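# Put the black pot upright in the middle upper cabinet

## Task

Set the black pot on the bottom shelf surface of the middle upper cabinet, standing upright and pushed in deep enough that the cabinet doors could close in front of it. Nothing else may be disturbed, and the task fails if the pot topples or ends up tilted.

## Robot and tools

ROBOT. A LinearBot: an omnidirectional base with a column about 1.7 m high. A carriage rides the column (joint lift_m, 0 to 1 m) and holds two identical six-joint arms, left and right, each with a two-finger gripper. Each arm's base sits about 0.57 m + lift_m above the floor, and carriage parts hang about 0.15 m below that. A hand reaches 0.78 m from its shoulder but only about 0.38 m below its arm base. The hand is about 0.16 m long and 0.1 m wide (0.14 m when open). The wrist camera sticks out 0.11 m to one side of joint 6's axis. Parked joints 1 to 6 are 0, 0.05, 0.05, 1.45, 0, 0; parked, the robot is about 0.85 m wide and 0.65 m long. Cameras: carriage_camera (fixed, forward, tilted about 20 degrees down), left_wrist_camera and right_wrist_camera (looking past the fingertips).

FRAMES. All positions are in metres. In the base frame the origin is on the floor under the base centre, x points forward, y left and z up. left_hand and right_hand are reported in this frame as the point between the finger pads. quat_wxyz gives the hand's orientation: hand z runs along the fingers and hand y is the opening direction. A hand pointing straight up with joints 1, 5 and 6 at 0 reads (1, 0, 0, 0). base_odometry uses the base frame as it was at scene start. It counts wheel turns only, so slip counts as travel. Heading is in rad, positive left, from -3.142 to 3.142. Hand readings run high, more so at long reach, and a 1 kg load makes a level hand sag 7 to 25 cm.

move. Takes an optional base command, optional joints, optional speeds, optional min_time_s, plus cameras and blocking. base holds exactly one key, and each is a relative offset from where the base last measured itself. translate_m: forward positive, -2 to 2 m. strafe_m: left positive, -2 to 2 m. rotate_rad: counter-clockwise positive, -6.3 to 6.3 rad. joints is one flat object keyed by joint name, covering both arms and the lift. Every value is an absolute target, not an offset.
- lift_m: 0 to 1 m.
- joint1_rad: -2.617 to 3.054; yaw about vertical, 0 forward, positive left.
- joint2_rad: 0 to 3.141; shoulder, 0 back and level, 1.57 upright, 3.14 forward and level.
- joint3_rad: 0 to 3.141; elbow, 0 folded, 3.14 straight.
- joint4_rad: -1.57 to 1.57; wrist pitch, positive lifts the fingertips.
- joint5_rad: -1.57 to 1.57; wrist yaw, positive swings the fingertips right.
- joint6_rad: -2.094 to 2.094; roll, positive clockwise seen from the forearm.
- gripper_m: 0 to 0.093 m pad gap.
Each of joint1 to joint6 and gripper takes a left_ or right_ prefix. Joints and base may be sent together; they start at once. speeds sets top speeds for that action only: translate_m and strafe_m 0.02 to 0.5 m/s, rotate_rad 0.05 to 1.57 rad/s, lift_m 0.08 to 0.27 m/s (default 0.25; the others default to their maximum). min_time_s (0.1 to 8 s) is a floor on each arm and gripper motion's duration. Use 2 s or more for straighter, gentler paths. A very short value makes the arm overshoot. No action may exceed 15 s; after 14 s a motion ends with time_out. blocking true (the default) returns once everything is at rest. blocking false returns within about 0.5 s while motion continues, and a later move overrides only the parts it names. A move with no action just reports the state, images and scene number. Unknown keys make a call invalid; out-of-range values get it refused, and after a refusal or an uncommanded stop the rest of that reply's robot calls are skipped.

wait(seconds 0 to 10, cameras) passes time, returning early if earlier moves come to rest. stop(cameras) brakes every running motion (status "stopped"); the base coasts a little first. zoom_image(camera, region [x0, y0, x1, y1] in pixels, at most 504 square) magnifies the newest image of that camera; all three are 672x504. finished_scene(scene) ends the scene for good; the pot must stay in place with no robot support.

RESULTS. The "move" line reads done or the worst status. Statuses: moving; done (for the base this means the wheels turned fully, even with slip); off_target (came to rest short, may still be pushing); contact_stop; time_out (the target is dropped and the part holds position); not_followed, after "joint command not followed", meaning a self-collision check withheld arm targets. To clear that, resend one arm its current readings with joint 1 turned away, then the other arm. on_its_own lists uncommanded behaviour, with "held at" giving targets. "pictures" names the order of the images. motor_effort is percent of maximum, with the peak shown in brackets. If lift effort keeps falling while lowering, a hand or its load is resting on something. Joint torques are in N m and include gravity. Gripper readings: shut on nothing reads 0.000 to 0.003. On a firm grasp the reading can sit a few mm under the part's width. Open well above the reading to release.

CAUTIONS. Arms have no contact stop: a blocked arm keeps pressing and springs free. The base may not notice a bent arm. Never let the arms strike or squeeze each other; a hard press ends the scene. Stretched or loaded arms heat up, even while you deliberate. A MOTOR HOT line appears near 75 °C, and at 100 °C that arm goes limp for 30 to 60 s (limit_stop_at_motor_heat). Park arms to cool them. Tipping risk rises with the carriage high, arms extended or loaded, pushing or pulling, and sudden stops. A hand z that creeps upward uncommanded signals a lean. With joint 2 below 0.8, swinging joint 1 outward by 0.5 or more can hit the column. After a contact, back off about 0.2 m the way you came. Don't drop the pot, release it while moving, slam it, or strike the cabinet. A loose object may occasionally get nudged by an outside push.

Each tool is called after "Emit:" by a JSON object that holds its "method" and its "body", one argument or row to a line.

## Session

Emit:
{"method": "move", "body": {
  "cameras": ["carriage_camera"]
}}

Emit:
{"method": "zoom_image", "body": {
  "camera": "carriage_camera",
  "region": [90, 0, 590, 250]
}}

Emit:
{"method": "move", "body": {
  "joints": {"lift_m": 0.65},
  "speeds": {"lift_m": 0.27},
  "cameras": ["carriage_camera"]
}}

Emit:
{"method": "zoom_image", "body": {
  "camera": "carriage_camera",
  "region": [90, 100, 590, 350]
}}

Scene clock: 0.00 s.
Joint torques (N m): no reading
base_odometry: x=+0.000 y=+0.000 heading=+0.000
base_status: not commanded
joint_positions: lift_m=+0.300 left_joint1_rad=-0.007 left_joint2_rad=+0.045 left_joint3_rad=+0.027 left_joint4_rad=+1.460 left_joint5_rad=-0.018 left_joint6_rad=+0.017 left_gripper_m=+0.09396 right_joint1_rad=-0.002 right_joint2_rad=+0.059 right_joint3_rad=+0.042 right_joint4_rad=+1.500 right_joint5_rad=+0.048 right_joint6_rad=-0.029 right_gripper_m=+0.09396
joint_status: not commanded
motor_effort: lift_m=+23 drive_wheels=-2
left_hand: x=+0.2566 y=+0.3063 z=+1.3012 quat_wxyz=(+0.998, -0.008, +0.064, +0.006) (m; base frame)
right_hand: x=+0.2468 y=-0.3119 z=+1.3058 quat_wxyz=(+0.999, +0.023, +0.044, -0.017) (m; base frame)
pictures: carriage_camera

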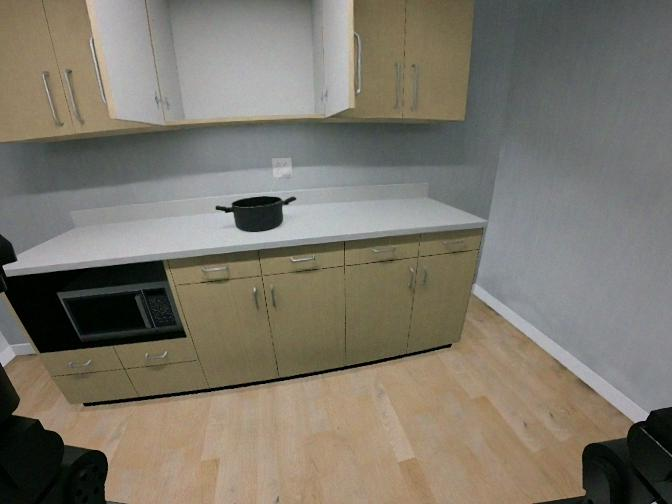

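Scaled by 1.008 from the camera's 672x504 image, which has a finer 960x720 frame.

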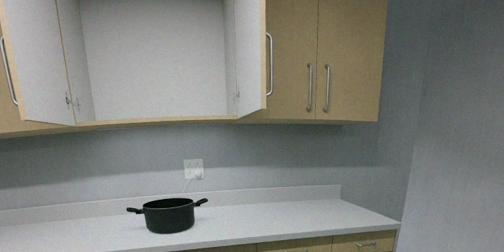

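Scene clock: 1.83 s.
Joint torques (N m): left_arm=[-0.05 4.55 5.59 -0.18 0.03 0.04] | right_arm=[-0.14 4.6 5.12 -0.36 -0.06 -0.02]
move: done
base_odometry: x=+0.000 y=+0.000 heading=+0.000
base_status: not commanded
joint_positions: lift_m=+0.650 left_joint1_rad=-0.007 left_joint2_rad=+0.045 left_joint3_rad=+0.027 left_joint4_rad=+1.460 left_joint5_rad=-0.018 left_joint6_rad=+0.017 left_gripper_m=+0.09396 right_joint1_rad=-0.002 right_joint2_rad=+0.059 right_joint3_rad=+0.042 right_joint4_rad=+1.500 right_joint5_rad=+0.048 right_joint6_rad=-0.029 right_gripper_m=+0.09396
joint_status: all done
motor_effort: lift_m=+23(28) drive_wheels=-2(3)
left_hand: x=+0.2566 y=+0.3063 z=+1.6512 quat_wxyz=(+0.998, -0.008, +0.064, +0.006) (m; base frame)
right_hand: x=+0.2468 y=-0.3119 z=+1.6558 quat_wxyz=(+0.999, +0.023, +0.044, -0.017) (m; base frame)
pictures: carriage_camera

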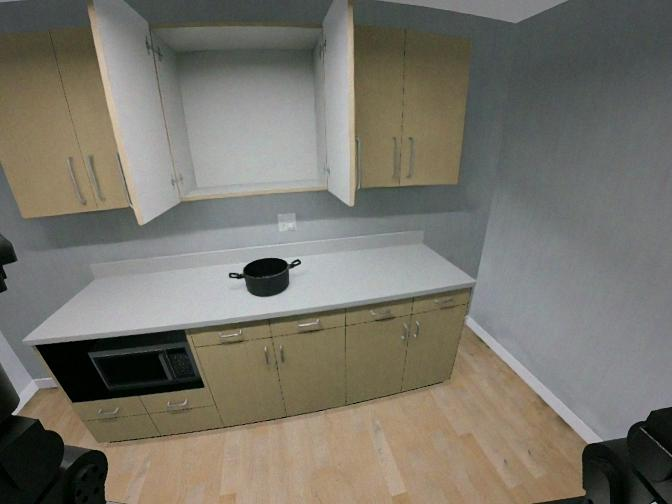

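Scaled by 1.008 from the camera's 672x504 image, which has a finer 960x720 frame.

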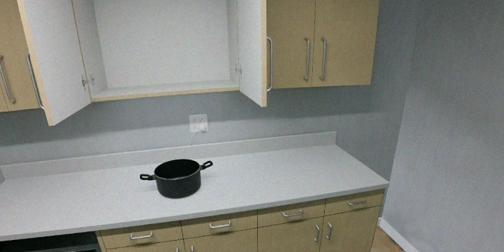

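Emit:
{"method": "move", "body": {
  "base": {"rotate_rad": 0.31},
  "joints": {"lift_m": 0.55},
  "cameras": ["carriage_camera"]
}}

Emit:
{"method": "zoom_image", "body": {
  "camera": "carriage_camera",
  "region": [250, 160, 450, 310]
}}

Emit:
{"method": "zoom_image", "body": {
  "camera": "carriage_camera",
  "region": [60, 180, 560, 430]
}}

Scene clock: 8.20 s.
Joint torques (N m): left_arm=[-0.05 4.55 5.56 -0.16 0.05 0.03] | right_arm=[-0.14 4.57 5.15 -0.35 -0.06 0]
move: done
base_odometry: x=+0.000 y=+0.000 heading=+0.310
base_status: done
joint_positions: lift_m=+0.550 left_joint1_rad=-0.007 left_joint2_rad=+0.045 left_joint3_rad=+0.027 left_joint4_rad=+1.460 left_joint5_rad=-0.018 left_joint6_rad=+0.017 left_gripper_m=+0.09396 right_joint1_rad=-0.002 right_joint2_rad=+0.059 right_joint3_rad=+0.042 right_joint4_rad=+1.500 right_joint5_rad=+0.048 right_joint6_rad=-0.029 right_gripper_m=+0.09396
joint_status: all done
motor_effort: lift_m=+21(22) drive_wheels=+3(11)
left_hand: x=+0.2566 y=+0.3063 z=+1.5514 quat_wxyz=(+0.998, -0.008, +0.064, +0.006) (m; base frame)
right_hand: x=+0.2468 y=-0.3119 z=+1.5561 quat_wxyz=(+0.999, +0.023, +0.044, -0.017) (m; base frame)
pictures: carriage_camera

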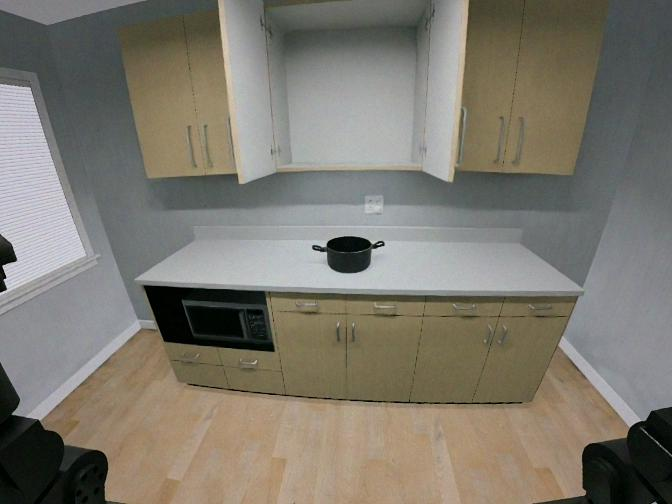

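Scaled by 2.520 from the camera's 672x504 image, which has a finer 960x720 frame.

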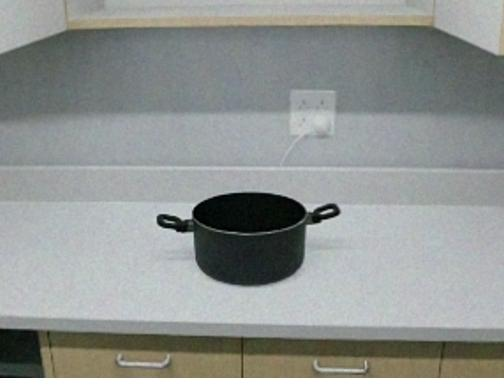

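Scaled by 1.008 from the camera's 672x504 image, which has a finer 960x720 frame.

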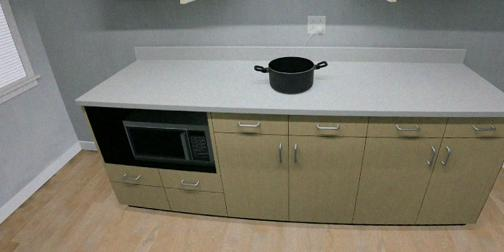

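Emit:
{"method": "move", "body": {
  "base": {"rotate_rad": -0.07}
}}

Emit:
{"method": "move", "body": {
  "base": {"translate_m": 0.4},
  "joints": {"left_joint1_rad": -0.371, "left_joint2_rad": 1.779, "left_joint3_rad": 1.339, "left_joint4_rad": 0.543, "left_joint5_rad": -0.371, "left_joint6_rad": -1.571, "right_joint1_rad": 0.2225, "right_joint2_rad": 2.065, "right_joint3_rad": 1.729, "right_joint4_rad": 0.44, "right_joint5_rad": 0.0, "right_joint6_rad": 1.571, "lift_m": 0.17},
  "min_time_s": 2.0,
  "cameras": ["all"]
}}

Emit:
{"method": "zoom_image", "body": {
  "camera": "carriage_camera",
  "region": [220, 110, 460, 290]
}}

Scene clock: 15.27 s.
Joint torques (N m): left_arm=[-0.03 4.53 5.57 -0.16 0.05 0.04] | right_arm=[-0.03 4.59 5.12 -0.35 -0.06 -0.02]
move: done
base_odometry: x=+0.000 y=+0.000 heading=+0.240
base_status: done
joint_positions: lift_m=+0.550 left_joint1_rad=-0.007 left_joint2_rad=+0.045 left_joint3_rad=+0.027 left_joint4_rad=+1.460 left_joint5_rad=-0.018 left_joint6_rad=+0.017 left_gripper_m=+0.09396 right_joint1_rad=-0.002 right_joint2_rad=+0.059 right_joint3_rad=+0.042 right_joint4_rad=+1.501 right_joint5_rad=+0.048 right_joint6_rad=-0.029 right_gripper_m=+0.09396
joint_status: not commanded
motor_effort: lift_m=+21(21) drive_wheels=-8(10)
left_hand: x=+0.2566 y=+0.3063 z=+1.5514 quat_wxyz=(+0.998, -0.008, +0.064, +0.006) (m; base frame)
right_hand: x=+0.2467 y=-0.3119 z=+1.5561 quat_wxyz=(+0.999, +0.023, +0.044, -0.017) (m; base frame)
pictures: none

Scene clock: 18.10 s.
Joint torques (N m): left_arm=[-0.69 -10.97 9.78 2.2 -0.06 -0.03] | right_arm=[0.28 -13.33 9.1 2.09 -0.19 0.08]
move: done
base_odometry: x=+0.388 y=+0.096 heading=+0.241
base_status: done
joint_positions: lift_m=+0.170 left_joint1_rad=-0.365 left_joint2_rad=+1.774 left_joint3_rad=+1.310 left_joint4_rad=+0.547 left_joint5_rad=-0.358 left_joint6_rad=-1.559 left_gripper_m=+0.09398 right_joint1_rad=+0.217 right_joint2_rad=+2.069 right_joint3_rad=+1.695 right_joint4_rad=+0.435 right_joint5_rad=+0.014 right_joint6_rad=+1.557 right_gripper_m=+0.09397
joint_status: all done
motor_effort: lift_m=+21(22) drive_wheels=-7(15)
left_hand: x=+0.7633 y=+0.1621 z=+1.0797 quat_wxyz=(+0.513, -0.483, +0.478, -0.525) (m; base frame)
right_hand: x=+0.8518 y=-0.1672 z=+1.0710 quat_wxyz=(+0.464, +0.430, +0.534, +0.561) (m; base frame)
pictures: carriage_camera, left_wrist_camera, right_wrist_camera

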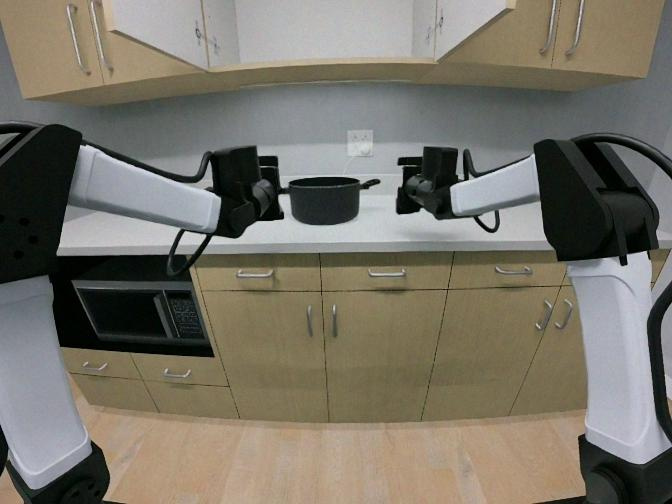

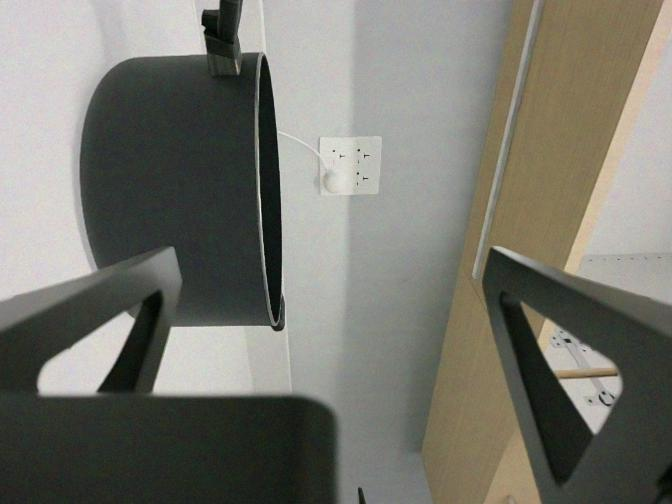

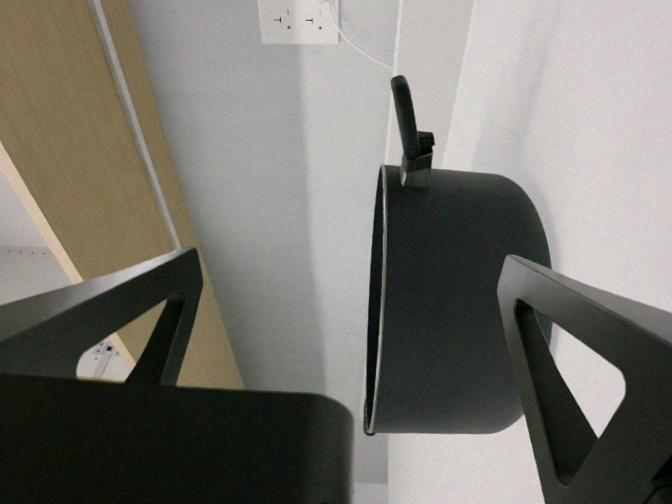

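Scaled by 2.100 from the camera's 672x504 image, which has a finer 960x720 frame.

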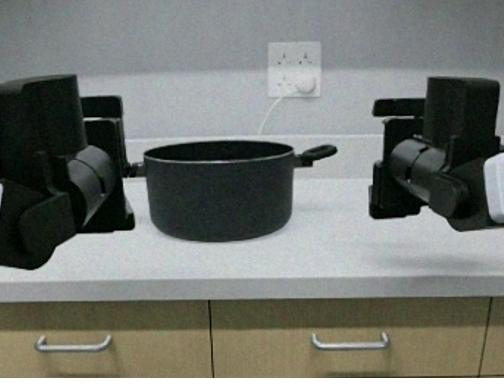

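Emit:
{"method": "move", "body": {
  "base": {"strafe_m": 0.04},
  "joints": {"left_gripper_m": 0.085, "right_gripper_m": 0.085, "lift_m": 0.15}
}}

Emit:
{"method": "move", "body": {
  "base": {"translate_m": 0.18},
  "speeds": {"translate_m": 0.25},
  "cameras": ["all"]
}}

Emit:
{"method": "zoom_image", "body": {
  "camera": "carriage_camera",
  "region": [220, 130, 460, 290]
}}

Scene clock: 23.00 s.
Joint torques (N m): left_arm=[-0.51 -12.03 8.94 2.35 -0.04 -0.02] | right_arm=[-0.23 -14 8.53 2.19 -0.14 0.06]
move: done
base_odometry: x=+0.379 y=+0.134 heading=+0.241
base_status: done
joint_positions: lift_m=+0.150 left_joint1_rad=-0.367 left_joint2_rad=+1.784 left_joint3_rad=+1.319 left_joint4_rad=+0.535 left_joint5_rad=-0.361 left_joint6_rad=-1.560 left_gripper_m=+0.08511 right_joint1_rad=+0.224 right_joint2_rad=+2.077 right_joint3_rad=+1.703 right_joint4_rad=+0.426 right_joint5_rad=+0.011 right_joint6_rad=+1.558 right_gripper_m=+0.08512
joint_status: all done
motor_effort: lift_m=+21(21) drive_wheels=-4(8)
left_hand: x=+0.7655 y=+0.1605 z=+1.0560 quat_wxyz=(+0.511, -0.486, +0.481, -0.521) (m; base frame)
right_hand: x=+0.8526 y=-0.1620 z=+1.0481 quat_wxyz=(+0.459, +0.429, +0.538, +0.562) (m; base frame)
pictures: none

Scene clock: 25.00 s.
Joint torques (N m): left_arm=[-0.39 -11.95 8.94 2.34 -0.03 -0.02] | right_arm=[-0.23 -14.09 8.62 2.2 -0.14 0.06]
move: done
base_odometry: x=+0.554 y=+0.178 heading=+0.241
base_status: done
joint_positions: lift_m=+0.150 left_joint1_rad=-0.368 left_joint2_rad=+1.784 left_joint3_rad=+1.319 left_joint4_rad=+0.535 left_joint5_rad=-0.362 left_joint6_rad=-1.560 left_gripper_m=+0.08511 right_joint1_rad=+0.224 right_joint2_rad=+2.077 right_joint3_rad=+1.703 right_joint4_rad=+0.426 right_joint5_rad=+0.011 right_joint6_rad=+1.558 right_gripper_m=+0.08512
joint_status: not commanded
motor_effort: lift_m=+21(21) drive_wheels=-6(9)
left_hand: x=+0.7654 y=+0.1603 z=+1.0560 quat_wxyz=(+0.511, -0.486, +0.481, -0.521) (m; base frame)
right_hand: x=+0.8526 y=-0.1622 z=+1.0483 quat_wxyz=(+0.459, +0.429, +0.538, +0.562) (m; base frame)
pictures: carriage_camera, left_wrist_camera, right_wrist_camera

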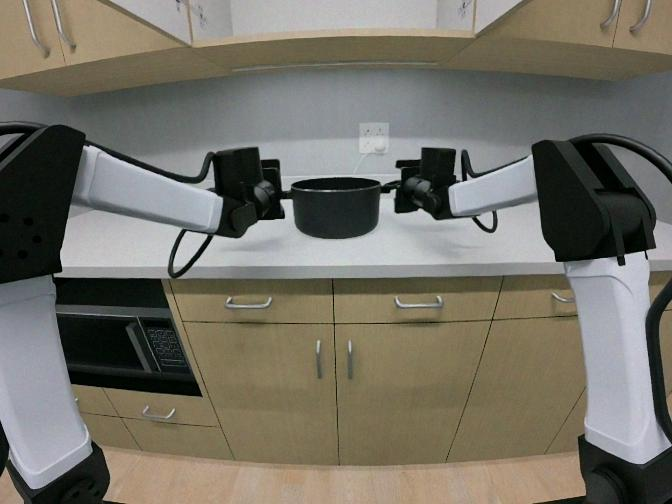

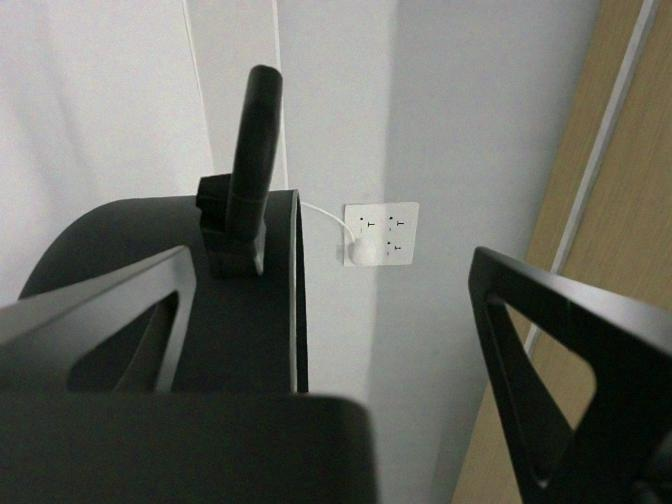

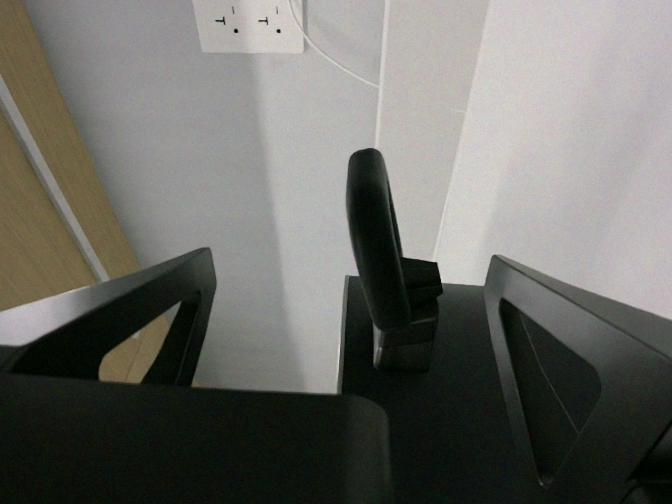

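Scaled by 2.100 from the camera's 672x504 image, which has a finer 960x720 frame.

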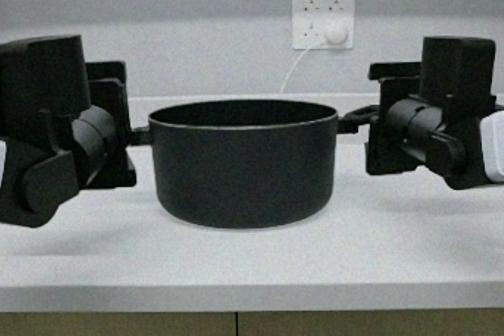

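Emit:
{"method": "move", "body": {
  "base": {"translate_m": 0.055},
  "speeds": {"translate_m": 0.15},
  "joints": {"left_joint4_rad": 0.48},
  "cameras": ["all"]
}}

Emit:
{"method": "zoom_image", "body": {
  "camera": "carriage_camera",
  "region": [220, 130, 460, 290]
}}

Scene clock: 29.17 s.
Joint torques (N m): left_arm=[-0.29 -11.99 8.96 2.22 -0.04 -0.01] | right_arm=[-0.24 -14.09 8.58 2.2 -0.13 0.03]
move: done
base_odometry: x=+0.607 y=+0.191 heading=+0.242
base_status: done
joint_positions: lift_m=+0.150 left_joint1_rad=-0.369 left_joint2_rad=+1.784 left_joint3_rad=+1.319 left_joint4_rad=+0.483 left_joint5_rad=-0.363 left_joint6_rad=-1.560 left_gripper_m=+0.08511 right_joint1_rad=+0.224 right_joint2_rad=+2.077 right_joint3_rad=+1.703 right_joint4_rad=+0.427 right_joint5_rad=+0.010 right_joint6_rad=+1.558 right_gripper_m=+0.08512
joint_status: all done
motor_effort: lift_m=+21(21) drive_wheels=-6(11)
left_hand: x=+0.7658 y=+0.1597 z=+1.0439 quat_wxyz=(+0.504, -0.493, +0.498, -0.505) (m; base frame)
right_hand: x=+0.8525 y=-0.1618 z=+1.0484 quat_wxyz=(+0.459, +0.429, +0.538, +0.562) (m; base frame)
pictures: carriage_camera, left_wrist_camera, right_wrist_camera

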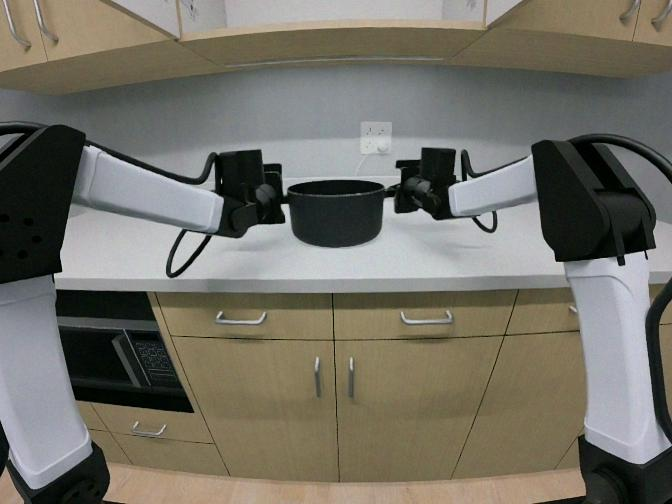

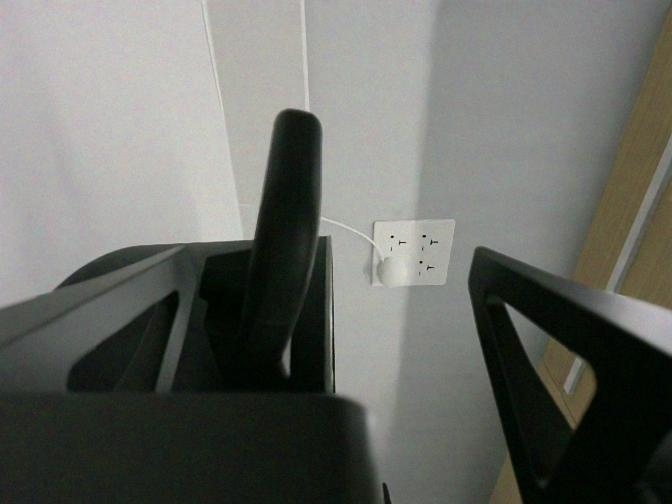

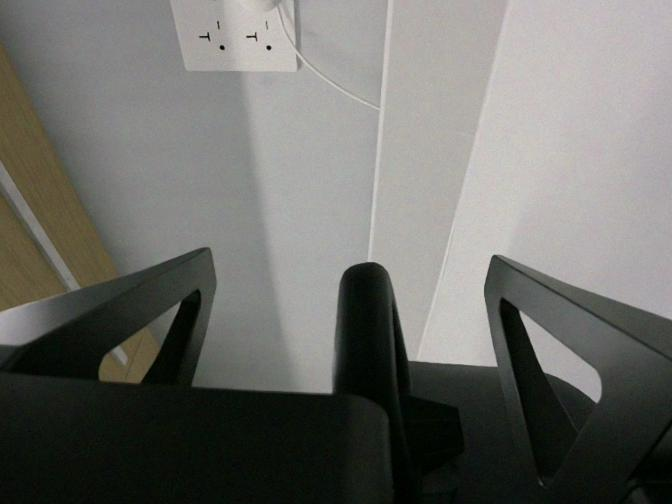

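Scaled by 2.100 from the camera's 672x504 image, which has a finer 960x720 frame.

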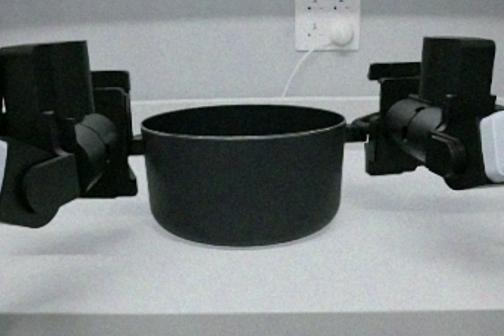

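Emit:
{"method": "move", "body": {
  "joints": {"left_joint1_rad": -0.327, "left_joint2_rad": 1.98, "left_joint3_rad": 1.60, "left_joint4_rad": 0.39, "left_joint5_rad": -0.327, "lift_m": 0.142},
  "min_time_s": 1.2,
  "cameras": ["all"]
}}

Scene clock: 32.70 s.
Joint torques (N m): left_arm=[0.47 -12.23 9.98 2.17 0.21 -0.02] | right_arm=[-0.23 -14.48 8.61 2.18 -0.11 0.06]
move: done
base_odometry: x=+0.607 y=+0.191 heading=+0.242
base_status: not commanded
joint_positions: lift_m=+0.142 left_joint1_rad=-0.333 left_joint2_rad=+1.967 left_joint3_rad=+1.569 left_joint4_rad=+0.401 left_joint5_rad=-0.345 left_joint6_rad=-1.560 left_gripper_m=+0.08511 right_joint1_rad=+0.224 right_joint2_rad=+2.080 right_joint3_rad=+1.703 right_joint4_rad=+0.426 right_joint5_rad=+0.010 right_joint6_rad=+1.558 right_gripper_m=+0.08512
joint_status: all done
motor_effort: lift_m=+21(22) drive_wheels=+0(6)
left_hand: x=+0.8173 y=+0.1599 z=+1.0343 quat_wxyz=(+0.506, -0.500, +0.499, -0.495) (m; base frame)
right_hand: x=+0.8532 y=-0.1616 z=+1.0385 quat_wxyz=(+0.458, +0.429, +0.539, +0.561) (m; base frame)
pictures: carriage_camera, left_wrist_camera, right_wrist_camera

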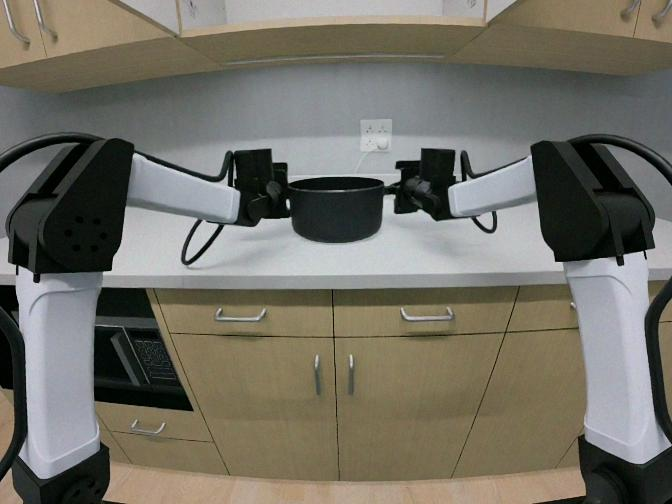

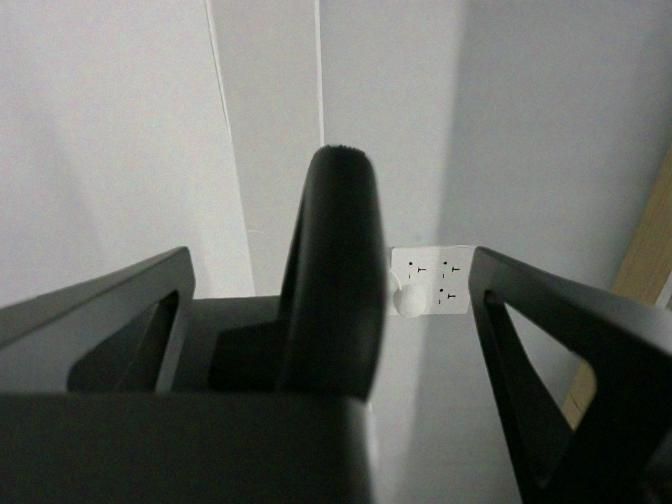

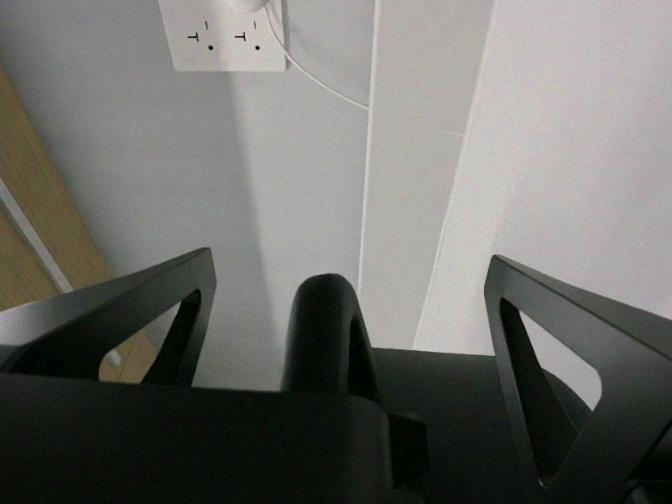

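Emit:
{"method": "move", "body": {
  "base": {"strafe_m": 0.013},
  "speeds": {"strafe_m": 0.06},
  "joints": {"left_joint4_rad": 0.46, "right_joint4_rad": 0.51}
}}

Emit:
{"method": "move", "body": {
  "joints": {"left_gripper_m": 0.04, "right_gripper_m": 0.04},
  "min_time_s": 0.8,
  "cameras": ["left_wrist_camera", "right_wrist_camera"]
}}

Scene clock: 34.97 s.
Joint torques (N m): left_arm=[0.25 -12.6 10 2.59 0.14 -0.01] | right_arm=[-0.17 -14.5 8.47 2.28 -0.15 0.05]
move: done
base_odometry: x=+0.604 y=+0.204 heading=+0.241
base_status: done
joint_positions: lift_m=+0.142 left_joint1_rad=-0.330 left_joint2_rad=+1.971 left_joint3_rad=+1.569 left_joint4_rad=+0.433 left_joint5_rad=-0.338 left_joint6_rad=-1.560 left_gripper_m=+0.08511 right_joint1_rad=+0.222 right_joint2_rad=+2.080 right_joint3_rad=+1.703 right_joint4_rad=+0.485 right_joint5_rad=+0.011 right_joint6_rad=+1.558 right_gripper_m=+0.08512
joint_status: all done
motor_effort: lift_m=+21(21) drive_wheels=+2(6)
left_hand: x=+0.8183 y=+0.1606 z=+1.0401 quat_wxyz=(+0.510, -0.495, +0.490, -0.505) (m; base frame)
right_hand: x=+0.8524 y=-0.1635 z=+1.0531 quat_wxyz=(+0.472, +0.417, +0.521, +0.576) (m; base frame)
pictures: none

Scene clock: 36.07 s.
Joint torques (N m): left_arm=[0.24 -13.67 9.95 2.65 0.14 -0.01] | right_arm=[-0.05 -14.76 8.53 2.77 -0.15 0.04]
move: done
base_odometry: x=+0.604 y=+0.204 heading=+0.241
base_status: not commanded
joint_positions: lift_m=+0.142 left_joint1_rad=-0.330 left_joint2_rad=+1.980 left_joint3_rad=+1.569 left_joint4_rad=+0.428 left_joint5_rad=-0.337 left_joint6_rad=-1.561 left_gripper_m=+0.04013 right_joint1_rad=+0.222 right_joint2_rad=+2.082 right_joint3_rad=+1.703 right_joint4_rad=+0.443 right_joint5_rad=+0.011 right_joint6_rad=+1.559 right_gripper_m=+0.04017
joint_status: all done
motor_effort: lift_m=+21(21) drive_wheels=+1(2)
left_hand: x=+0.8202 y=+0.1598 z=+1.0332 quat_wxyz=(+0.507, -0.497, +0.495, -0.501) (m; base frame)
right_hand: x=+0.8538 y=-0.1632 z=+1.0410 quat_wxyz=(+0.462, +0.427, +0.534, +0.565) (m; base frame)
pictures: left_wrist_camera, right_wrist_camera

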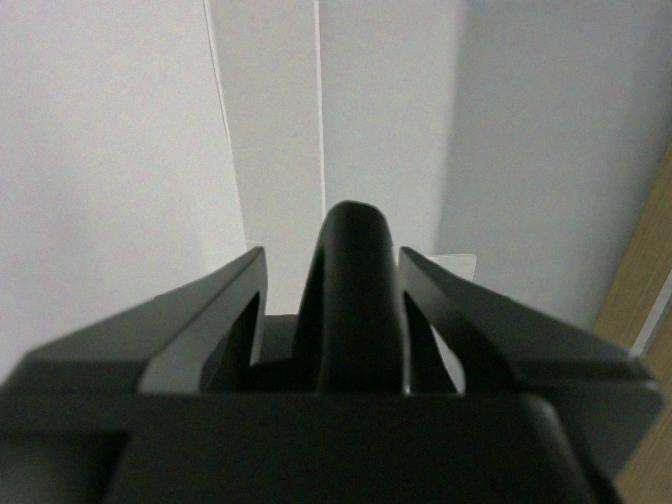

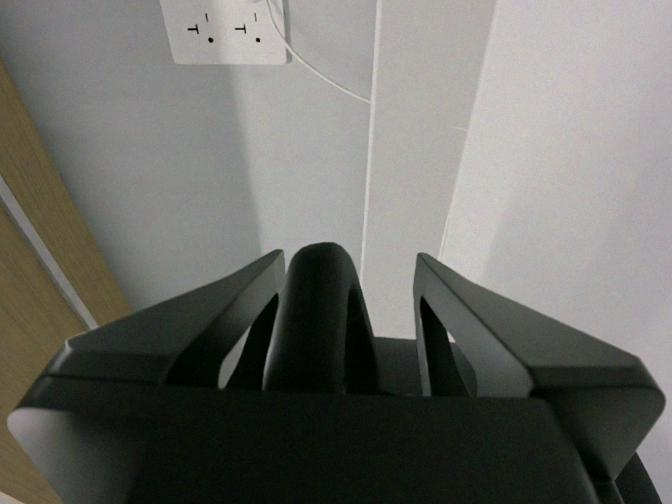

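Emit:
{"method": "move", "body": {
  "joints": {"lift_m": 0.153}
}}

Emit:
{"method": "move", "body": {
  "joints": {"left_gripper_m": 0.012, "right_gripper_m": 0.012},
  "min_time_s": 1.2,
  "cameras": ["all"]
}}

Scene clock: 37.10 s.
Joint torques (N m): left_arm=[0.17 -14.68 9.99 2.9 0.13 -0.01] | right_arm=[-0.13 -15.69 8.59 3.02 -0.14 0.02]
move: done
base_odometry: x=+0.604 y=+0.204 heading=+0.241
base_status: not commanded
joint_positions: lift_m=+0.153 left_joint1_rad=-0.330 left_joint2_rad=+1.989 left_joint3_rad=+1.569 left_joint4_rad=+0.406 left_joint5_rad=-0.337 left_joint6_rad=-1.561 left_gripper_m=+0.04013 right_joint1_rad=+0.222 right_joint2_rad=+2.091 right_joint3_rad=+1.703 right_joint4_rad=+0.422 right_joint5_rad=+0.011 right_joint6_rad=+1.559 right_gripper_m=+0.04014
joint_status: all done
motor_effort: lift_m=+25(29) drive_wheels=+1(2)
left_hand: x=+0.8219 y=+0.1594 z=+1.0333 quat_wxyz=(+0.502, -0.501, +0.505, -0.491) (m; base frame)
right_hand: x=+0.8558 y=-0.1628 z=+1.0407 quat_wxyz=(+0.455, +0.434, +0.543, +0.556) (m; base frame)
pictures: none

Scene clock: 38.60 s.
Joint torques (N m): left_arm=[0.1 -14.94 9.94 3.17 0.12 -0.6] | right_arm=[-0.09 -15.91 8.58 3.12 -0.17 0.8]
move: off_target
base_odometry: x=+0.604 y=+0.204 heading=+0.241
base_status: not commanded
joint_positions: lift_m=+0.153 left_joint1_rad=-0.328 left_joint2_rad=+1.992 left_joint3_rad=+1.569 left_joint4_rad=+0.383 left_joint5_rad=-0.338 left_joint6_rad=-1.508 left_gripper_m=+0.02300 right_joint1_rad=+0.222 right_joint2_rad=+2.093 right_joint3_rad=+1.703 right_joint4_rad=+0.412 right_joint5_rad=+0.013 right_joint6_rad=+1.493 right_gripper_m=+0.02765
joint_status: left_gripper_m off_target (ended at +0.02302, target +0.01200); right_gripper_m off_target (ended at +0.02767, target +0.01200)
motor_effort: lift_m=+25(25) drive_wheels=+1(2)
left_hand: x=+0.8224 y=+0.1601 z=+1.0262 quat_wxyz=(+0.511, -0.492, +0.526, -0.469) (m; base frame)
right_hand: x=+0.8563 y=-0.1629 z=+1.0372 quat_wxyz=(+0.471, +0.419, +0.560, +0.538) (m; base frame)
pictures: carriage_camera, left_wrist_camera, right_wrist_camera

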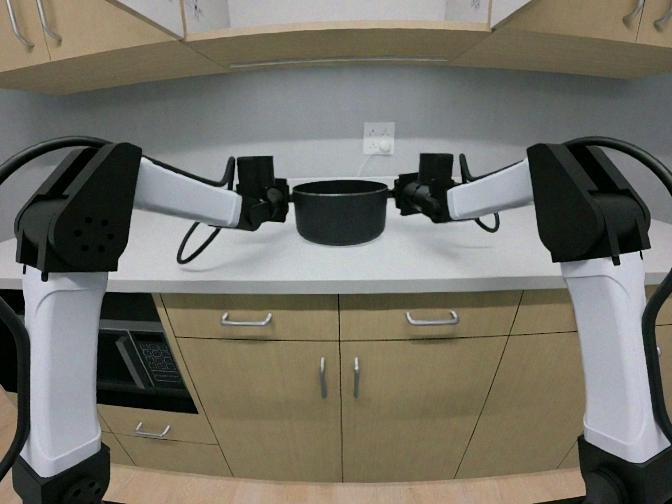

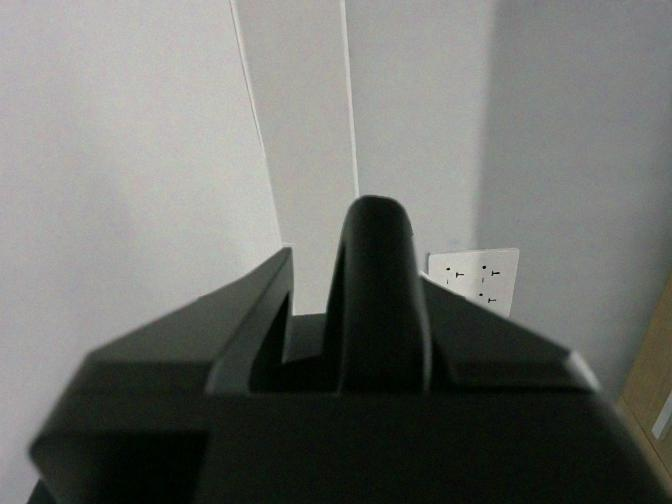

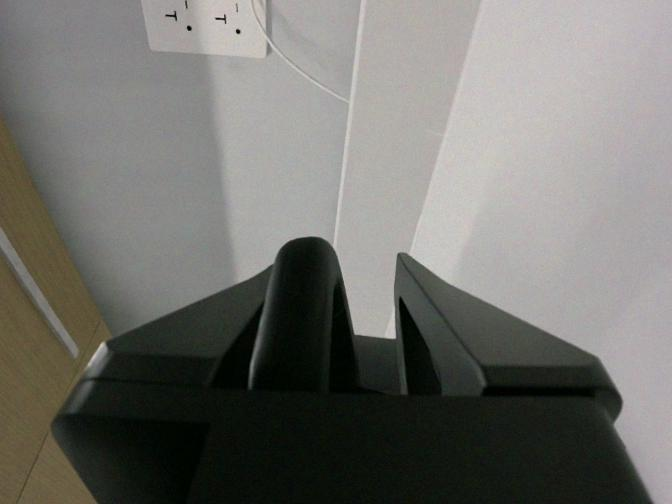

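Emit:
{"method": "move", "body": {
  "joints": {"lift_m": 0.205},
  "speeds": {"lift_m": 0.15}
}}

Emit:
{"method": "move", "body": {
  "base": {"translate_m": -0.26},
  "joints": {"lift_m": 0.42},
  "speeds": {"translate_m": 0.25, "lift_m": 0.2},
  "cameras": ["carriage_camera", "left_wrist_camera", "right_wrist_camera"]
}}

Emit:
{"method": "zoom_image", "body": {
  "camera": "carriage_camera",
  "region": [180, 60, 500, 300]
}}

Scene clock: 41.60 s.
Joint torques (N m): left_arm=[0.01 -17.99 9.92 4.08 0.08 -0.64] | right_arm=[-0.03 -18.43 9.03 3.99 -0.14 0.89]
move: done
base_odometry: x=+0.604 y=+0.204 heading=+0.241
base_status: not commanded
joint_positions: lift_m=+0.205 left_joint1_rad=-0.328 left_joint2_rad=+2.019 left_joint3_rad=+1.569 left_joint4_rad=+0.303 left_joint5_rad=-0.336 left_joint6_rad=-1.504 left_gripper_m=+0.02107 right_joint1_rad=+0.222 right_joint2_rad=+2.116 right_joint3_rad=+1.698 right_joint4_rad=+0.333 right_joint5_rad=+0.013 right_joint6_rad=+1.484 right_gripper_m=+0.02638
joint_status: all done
motor_effort: lift_m=+24(29) drive_wheels=+1(2)
left_hand: x=+0.8252 y=+0.1593 z=+1.0428 quat_wxyz=(+0.493, -0.505, +0.560, -0.434) (m; base frame)
right_hand: x=+0.8594 y=-0.1622 z=+1.0528 quat_wxyz=(+0.449, +0.438, +0.592, +0.507) (m; base frame)
pictures: none

Scene clock: 44.03 s.
Joint torques (N m): left_arm=[-0.06 -19.56 10.25 4.08 0.05 -0.74] | right_arm=[0.03 -19.73 9.52 4.05 -0.16 0.95]
move: done
base_odometry: x=+0.352 y=+0.142 heading=+0.242
base_status: done
joint_positions: lift_m=+0.420 left_joint1_rad=-0.327 left_joint2_rad=+2.035 left_joint3_rad=+1.566 left_joint4_rad=+0.301 left_joint5_rad=-0.334 left_joint6_rad=-1.495 left_gripper_m=+0.02060 right_joint1_rad=+0.221 right_joint2_rad=+2.128 right_joint3_rad=+1.691 right_joint4_rad=+0.329 right_joint5_rad=+0.012 right_joint6_rad=+1.478 right_gripper_m=+0.02584
joint_status: all done
motor_effort: lift_m=+25(30) drive_wheels=-3(10)
left_hand: x=+0.8271 y=+0.1586 z=+1.2467 quat_wxyz=(+0.490, -0.505, +0.569, -0.425) (m; base frame)
right_hand: x=+0.8607 y=-0.1624 z=+1.2554 quat_wxyz=(+0.445, +0.441, +0.599, +0.499) (m; base frame)
pictures: carriage_camera, left_wrist_camera, right_wrist_camera

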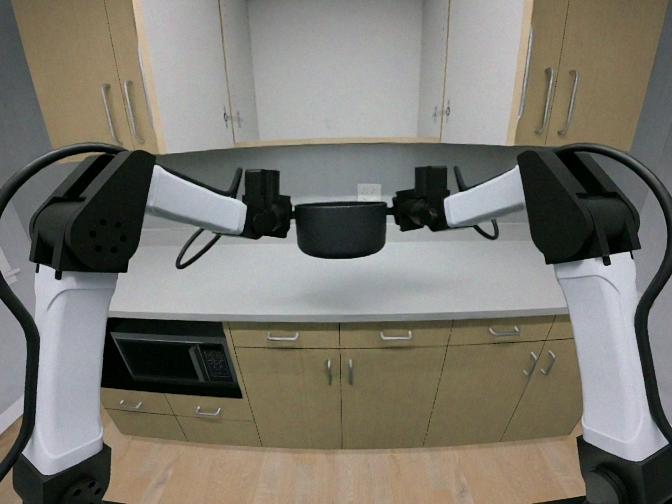

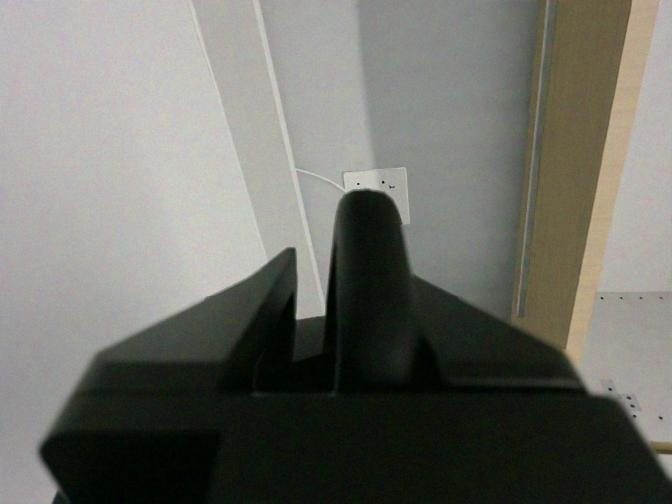

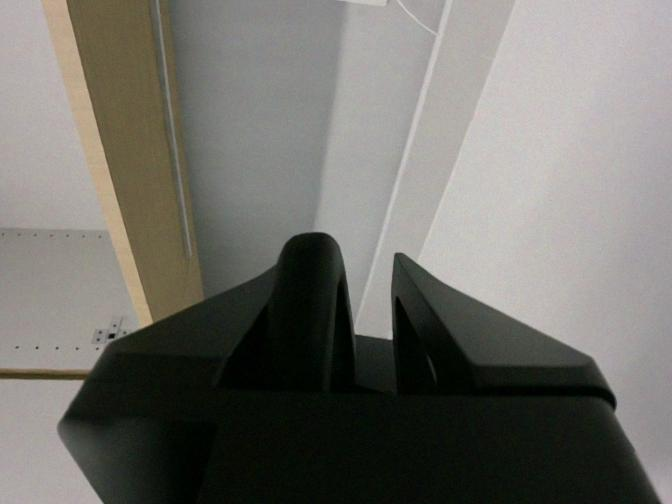

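Scaled by 1.575 from the camera's 672x504 image, which has a finer 960x720 frame.

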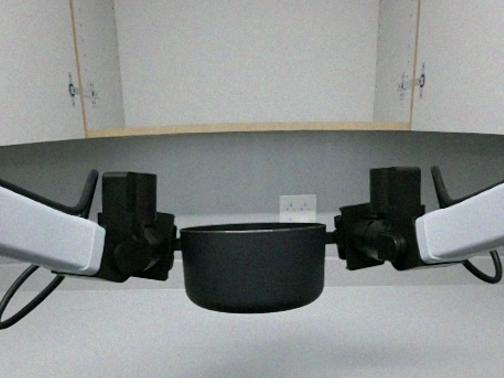

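Emit:
{"method": "move", "body": {
  "base": {"translate_m": 0.07},
  "joints": {"lift_m": 0.74},
  "speeds": {"translate_m": 0.1, "lift_m": 0.24},
  "cameras": ["carriage_camera"]
}}

Emit:
{"method": "zoom_image", "body": {
  "camera": "carriage_camera",
  "region": [180, 150, 500, 300]
}}

Scene clock: 49.37 s.
Joint torques (N m): left_arm=[-0.02 -19.63 10.45 4.08 0.04 -0.82] | right_arm=[0.13 -19.71 9.74 4.01 -0.13 1.01]
move: done
base_odometry: x=+0.420 y=+0.158 heading=+0.241
base_status: done
joint_positions: lift_m=+0.740 left_joint1_rad=-0.327 left_joint2_rad=+2.035 left_joint3_rad=+1.563 left_joint4_rad=+0.302 left_joint5_rad=-0.332 left_joint6_rad=-1.487 left_gripper_m=+0.02031 right_joint1_rad=+0.221 right_joint2_rad=+2.128 right_joint3_rad=+1.687 right_joint4_rad=+0.330 right_joint5_rad=+0.011 right_joint6_rad=+1.473 right_gripper_m=+0.02555
joint_status: all done
motor_effort: lift_m=+25(30) drive_wheels=-3(10)
left_hand: x=+0.8269 y=+0.1586 z=+1.5655 quat_wxyz=(+0.492, -0.502, +0.572, -0.423) (m; base frame)
right_hand: x=+0.8606 y=-0.1622 z=+1.5738 quat_wxyz=(+0.445, +0.440, +0.602, +0.497) (m; base frame)
pictures: carriage_camera

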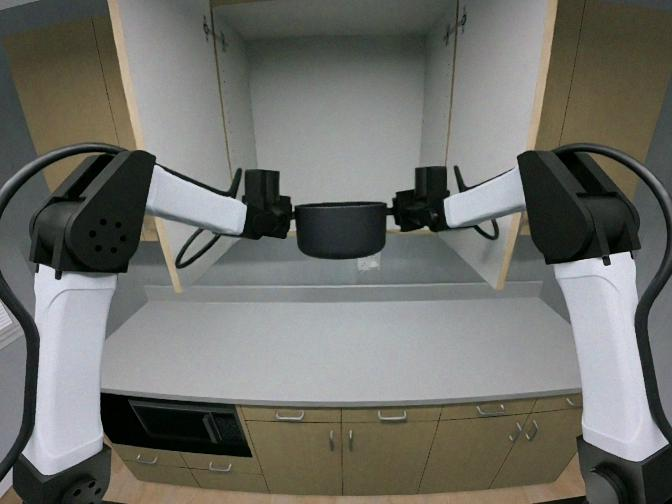

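Scaled by 1.575 from the camera's 672x504 image, which has a finer 960x720 frame.

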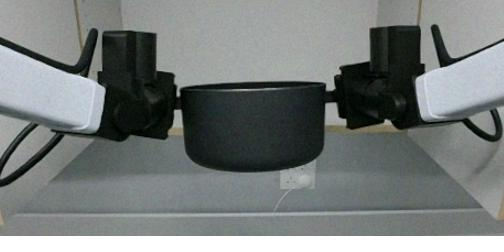

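Emit:
{"method": "move", "body": {
  "base": {"translate_m": 0.37},
  "speeds": {"translate_m": 0.22},
  "cameras": ["carriage_camera"]
}}

Emit:
{"method": "zoom_image", "body": {
  "camera": "carriage_camera",
  "region": [180, 180, 500, 330]
}}

Scene clock: 53.30 s.
Joint torques (N m): left_arm=[-0.14 -19.71 10.43 4.12 0.04 -0.82] | right_arm=[-0.01 -19.58 9.73 4.08 -0.15 1.01]
move: done
base_odometry: x=+0.779 y=+0.247 heading=+0.242
base_status: done
joint_positions: lift_m=+0.740 left_joint1_rad=-0.327 left_joint2_rad=+2.035 left_joint3_rad=+1.563 left_joint4_rad=+0.299 left_joint5_rad=-0.332 left_joint6_rad=-1.487 left_gripper_m=+0.02028 right_joint1_rad=+0.221 right_joint2_rad=+2.128 right_joint3_rad=+1.687 right_joint4_rad=+0.327 right_joint5_rad=+0.011 right_joint6_rad=+1.473 right_gripper_m=+0.02550
joint_status: not commanded
motor_effort: lift_m=+25(25) drive_wheels=-6(11)
left_hand: x=+0.8268 y=+0.1586 z=+1.5647 quat_wxyz=(+0.491, -0.503, +0.573, -0.422) (m; base frame)
right_hand: x=+0.8605 y=-0.1622 z=+1.5730 quat_wxyz=(+0.444, +0.440, +0.603, +0.496) (m; base frame)
pictures: carriage_camera

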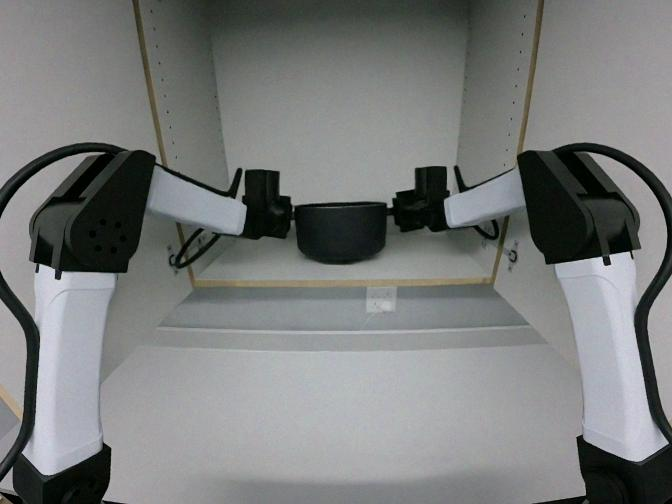

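Scaled by 1.575 from the camera's 672x504 image, which has a finer 960x720 frame.

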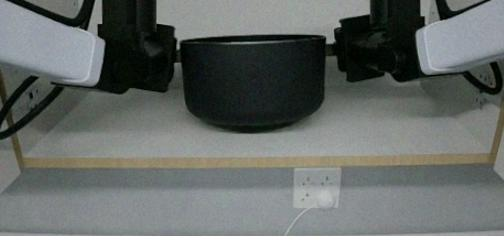

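Emit:
{"method": "move", "body": {
  "base": {"translate_m": 0.055},
  "speeds": {"translate_m": 0.12}
}}

Emit:
{"method": "move", "body": {
  "joints": {"lift_m": 0.7},
  "speeds": {"lift_m": 0.1},
  "cameras": ["carriage_camera"]
}}

Emit:
{"method": "zoom_image", "body": {
  "camera": "carriage_camera",
  "region": [180, 180, 500, 330]
}}

Scene clock: 57.27 s.
Joint torques (N m): left_arm=[-0.12 -19.62 10.5 4.13 0.03 -0.83] | right_arm=[0.05 -19.75 9.7 4.07 -0.12 0.99]
move: done
base_odometry: x=+0.832 y=+0.260 heading=+0.243
base_status: done
joint_positions: lift_m=+0.740 left_joint1_rad=-0.327 left_joint2_rad=+2.035 left_joint3_rad=+1.563 left_joint4_rad=+0.298 left_joint5_rad=-0.332 left_joint6_rad=-1.487 left_gripper_m=+0.02028 right_joint1_rad=+0.221 right_joint2_rad=+2.128 right_joint3_rad=+1.687 right_joint4_rad=+0.326 right_joint5_rad=+0.011 right_joint6_rad=+1.473 right_gripper_m=+0.02549
joint_status: not commanded
motor_effort: lift_m=+25(25) drive_wheels=+1(11)
left_hand: x=+0.8267 y=+0.1586 z=+1.5646 quat_wxyz=(+0.491, -0.503, +0.573, -0.422) (m; base frame)
right_hand: x=+0.8605 y=-0.1625 z=+1.5728 quat_wxyz=(+0.444, +0.440, +0.603, +0.496) (m; base frame)
pictures: none

Scene clock: 58.07 s.
Joint torques (N m): left_arm=[-0.06 -19.71 10.48 3.21 0.09 -1.06] | right_arm=[0.08 -19.56 9.78 3.21 -0.15 1.16]
move: done
base_odometry: x=+0.832 y=+0.260 heading=+0.243
base_status: not commanded
joint_positions: lift_m=+0.700 left_joint1_rad=-0.327 left_joint2_rad=+2.035 left_joint3_rad=+1.563 left_joint4_rad=+0.379 left_joint5_rad=-0.335 left_joint6_rad=-1.465 left_gripper_m=+0.02027 right_joint1_rad=+0.221 right_joint2_rad=+2.127 right_joint3_rad=+1.687 right_joint4_rad=+0.405 right_joint5_rad=+0.011 right_joint6_rad=+1.458 right_gripper_m=+0.02547
joint_status: all done
motor_effort: lift_m=+22(22) drive_wheels=+1(5)
left_hand: x=+0.8291 y=+0.1583 z=+1.5440 quat_wxyz=(+0.511, -0.487, +0.553, -0.441) (m; base frame)
right_hand: x=+0.8617 y=-0.1622 z=+1.5533 quat_wxyz=(+0.467, +0.420, +0.584, +0.514) (m; base frame)
pictures: carriage_camera

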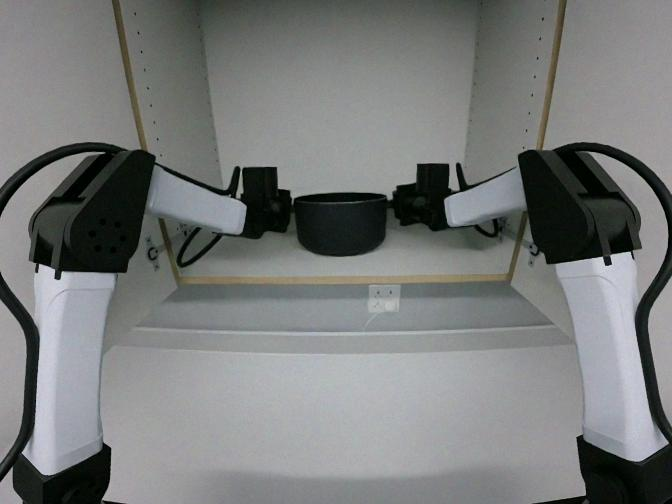

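Scaled by 1.575 from the camera's 672x504 image, which has a finer 960x720 frame.

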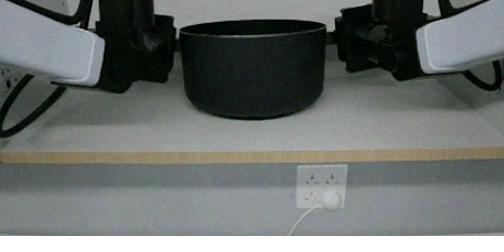

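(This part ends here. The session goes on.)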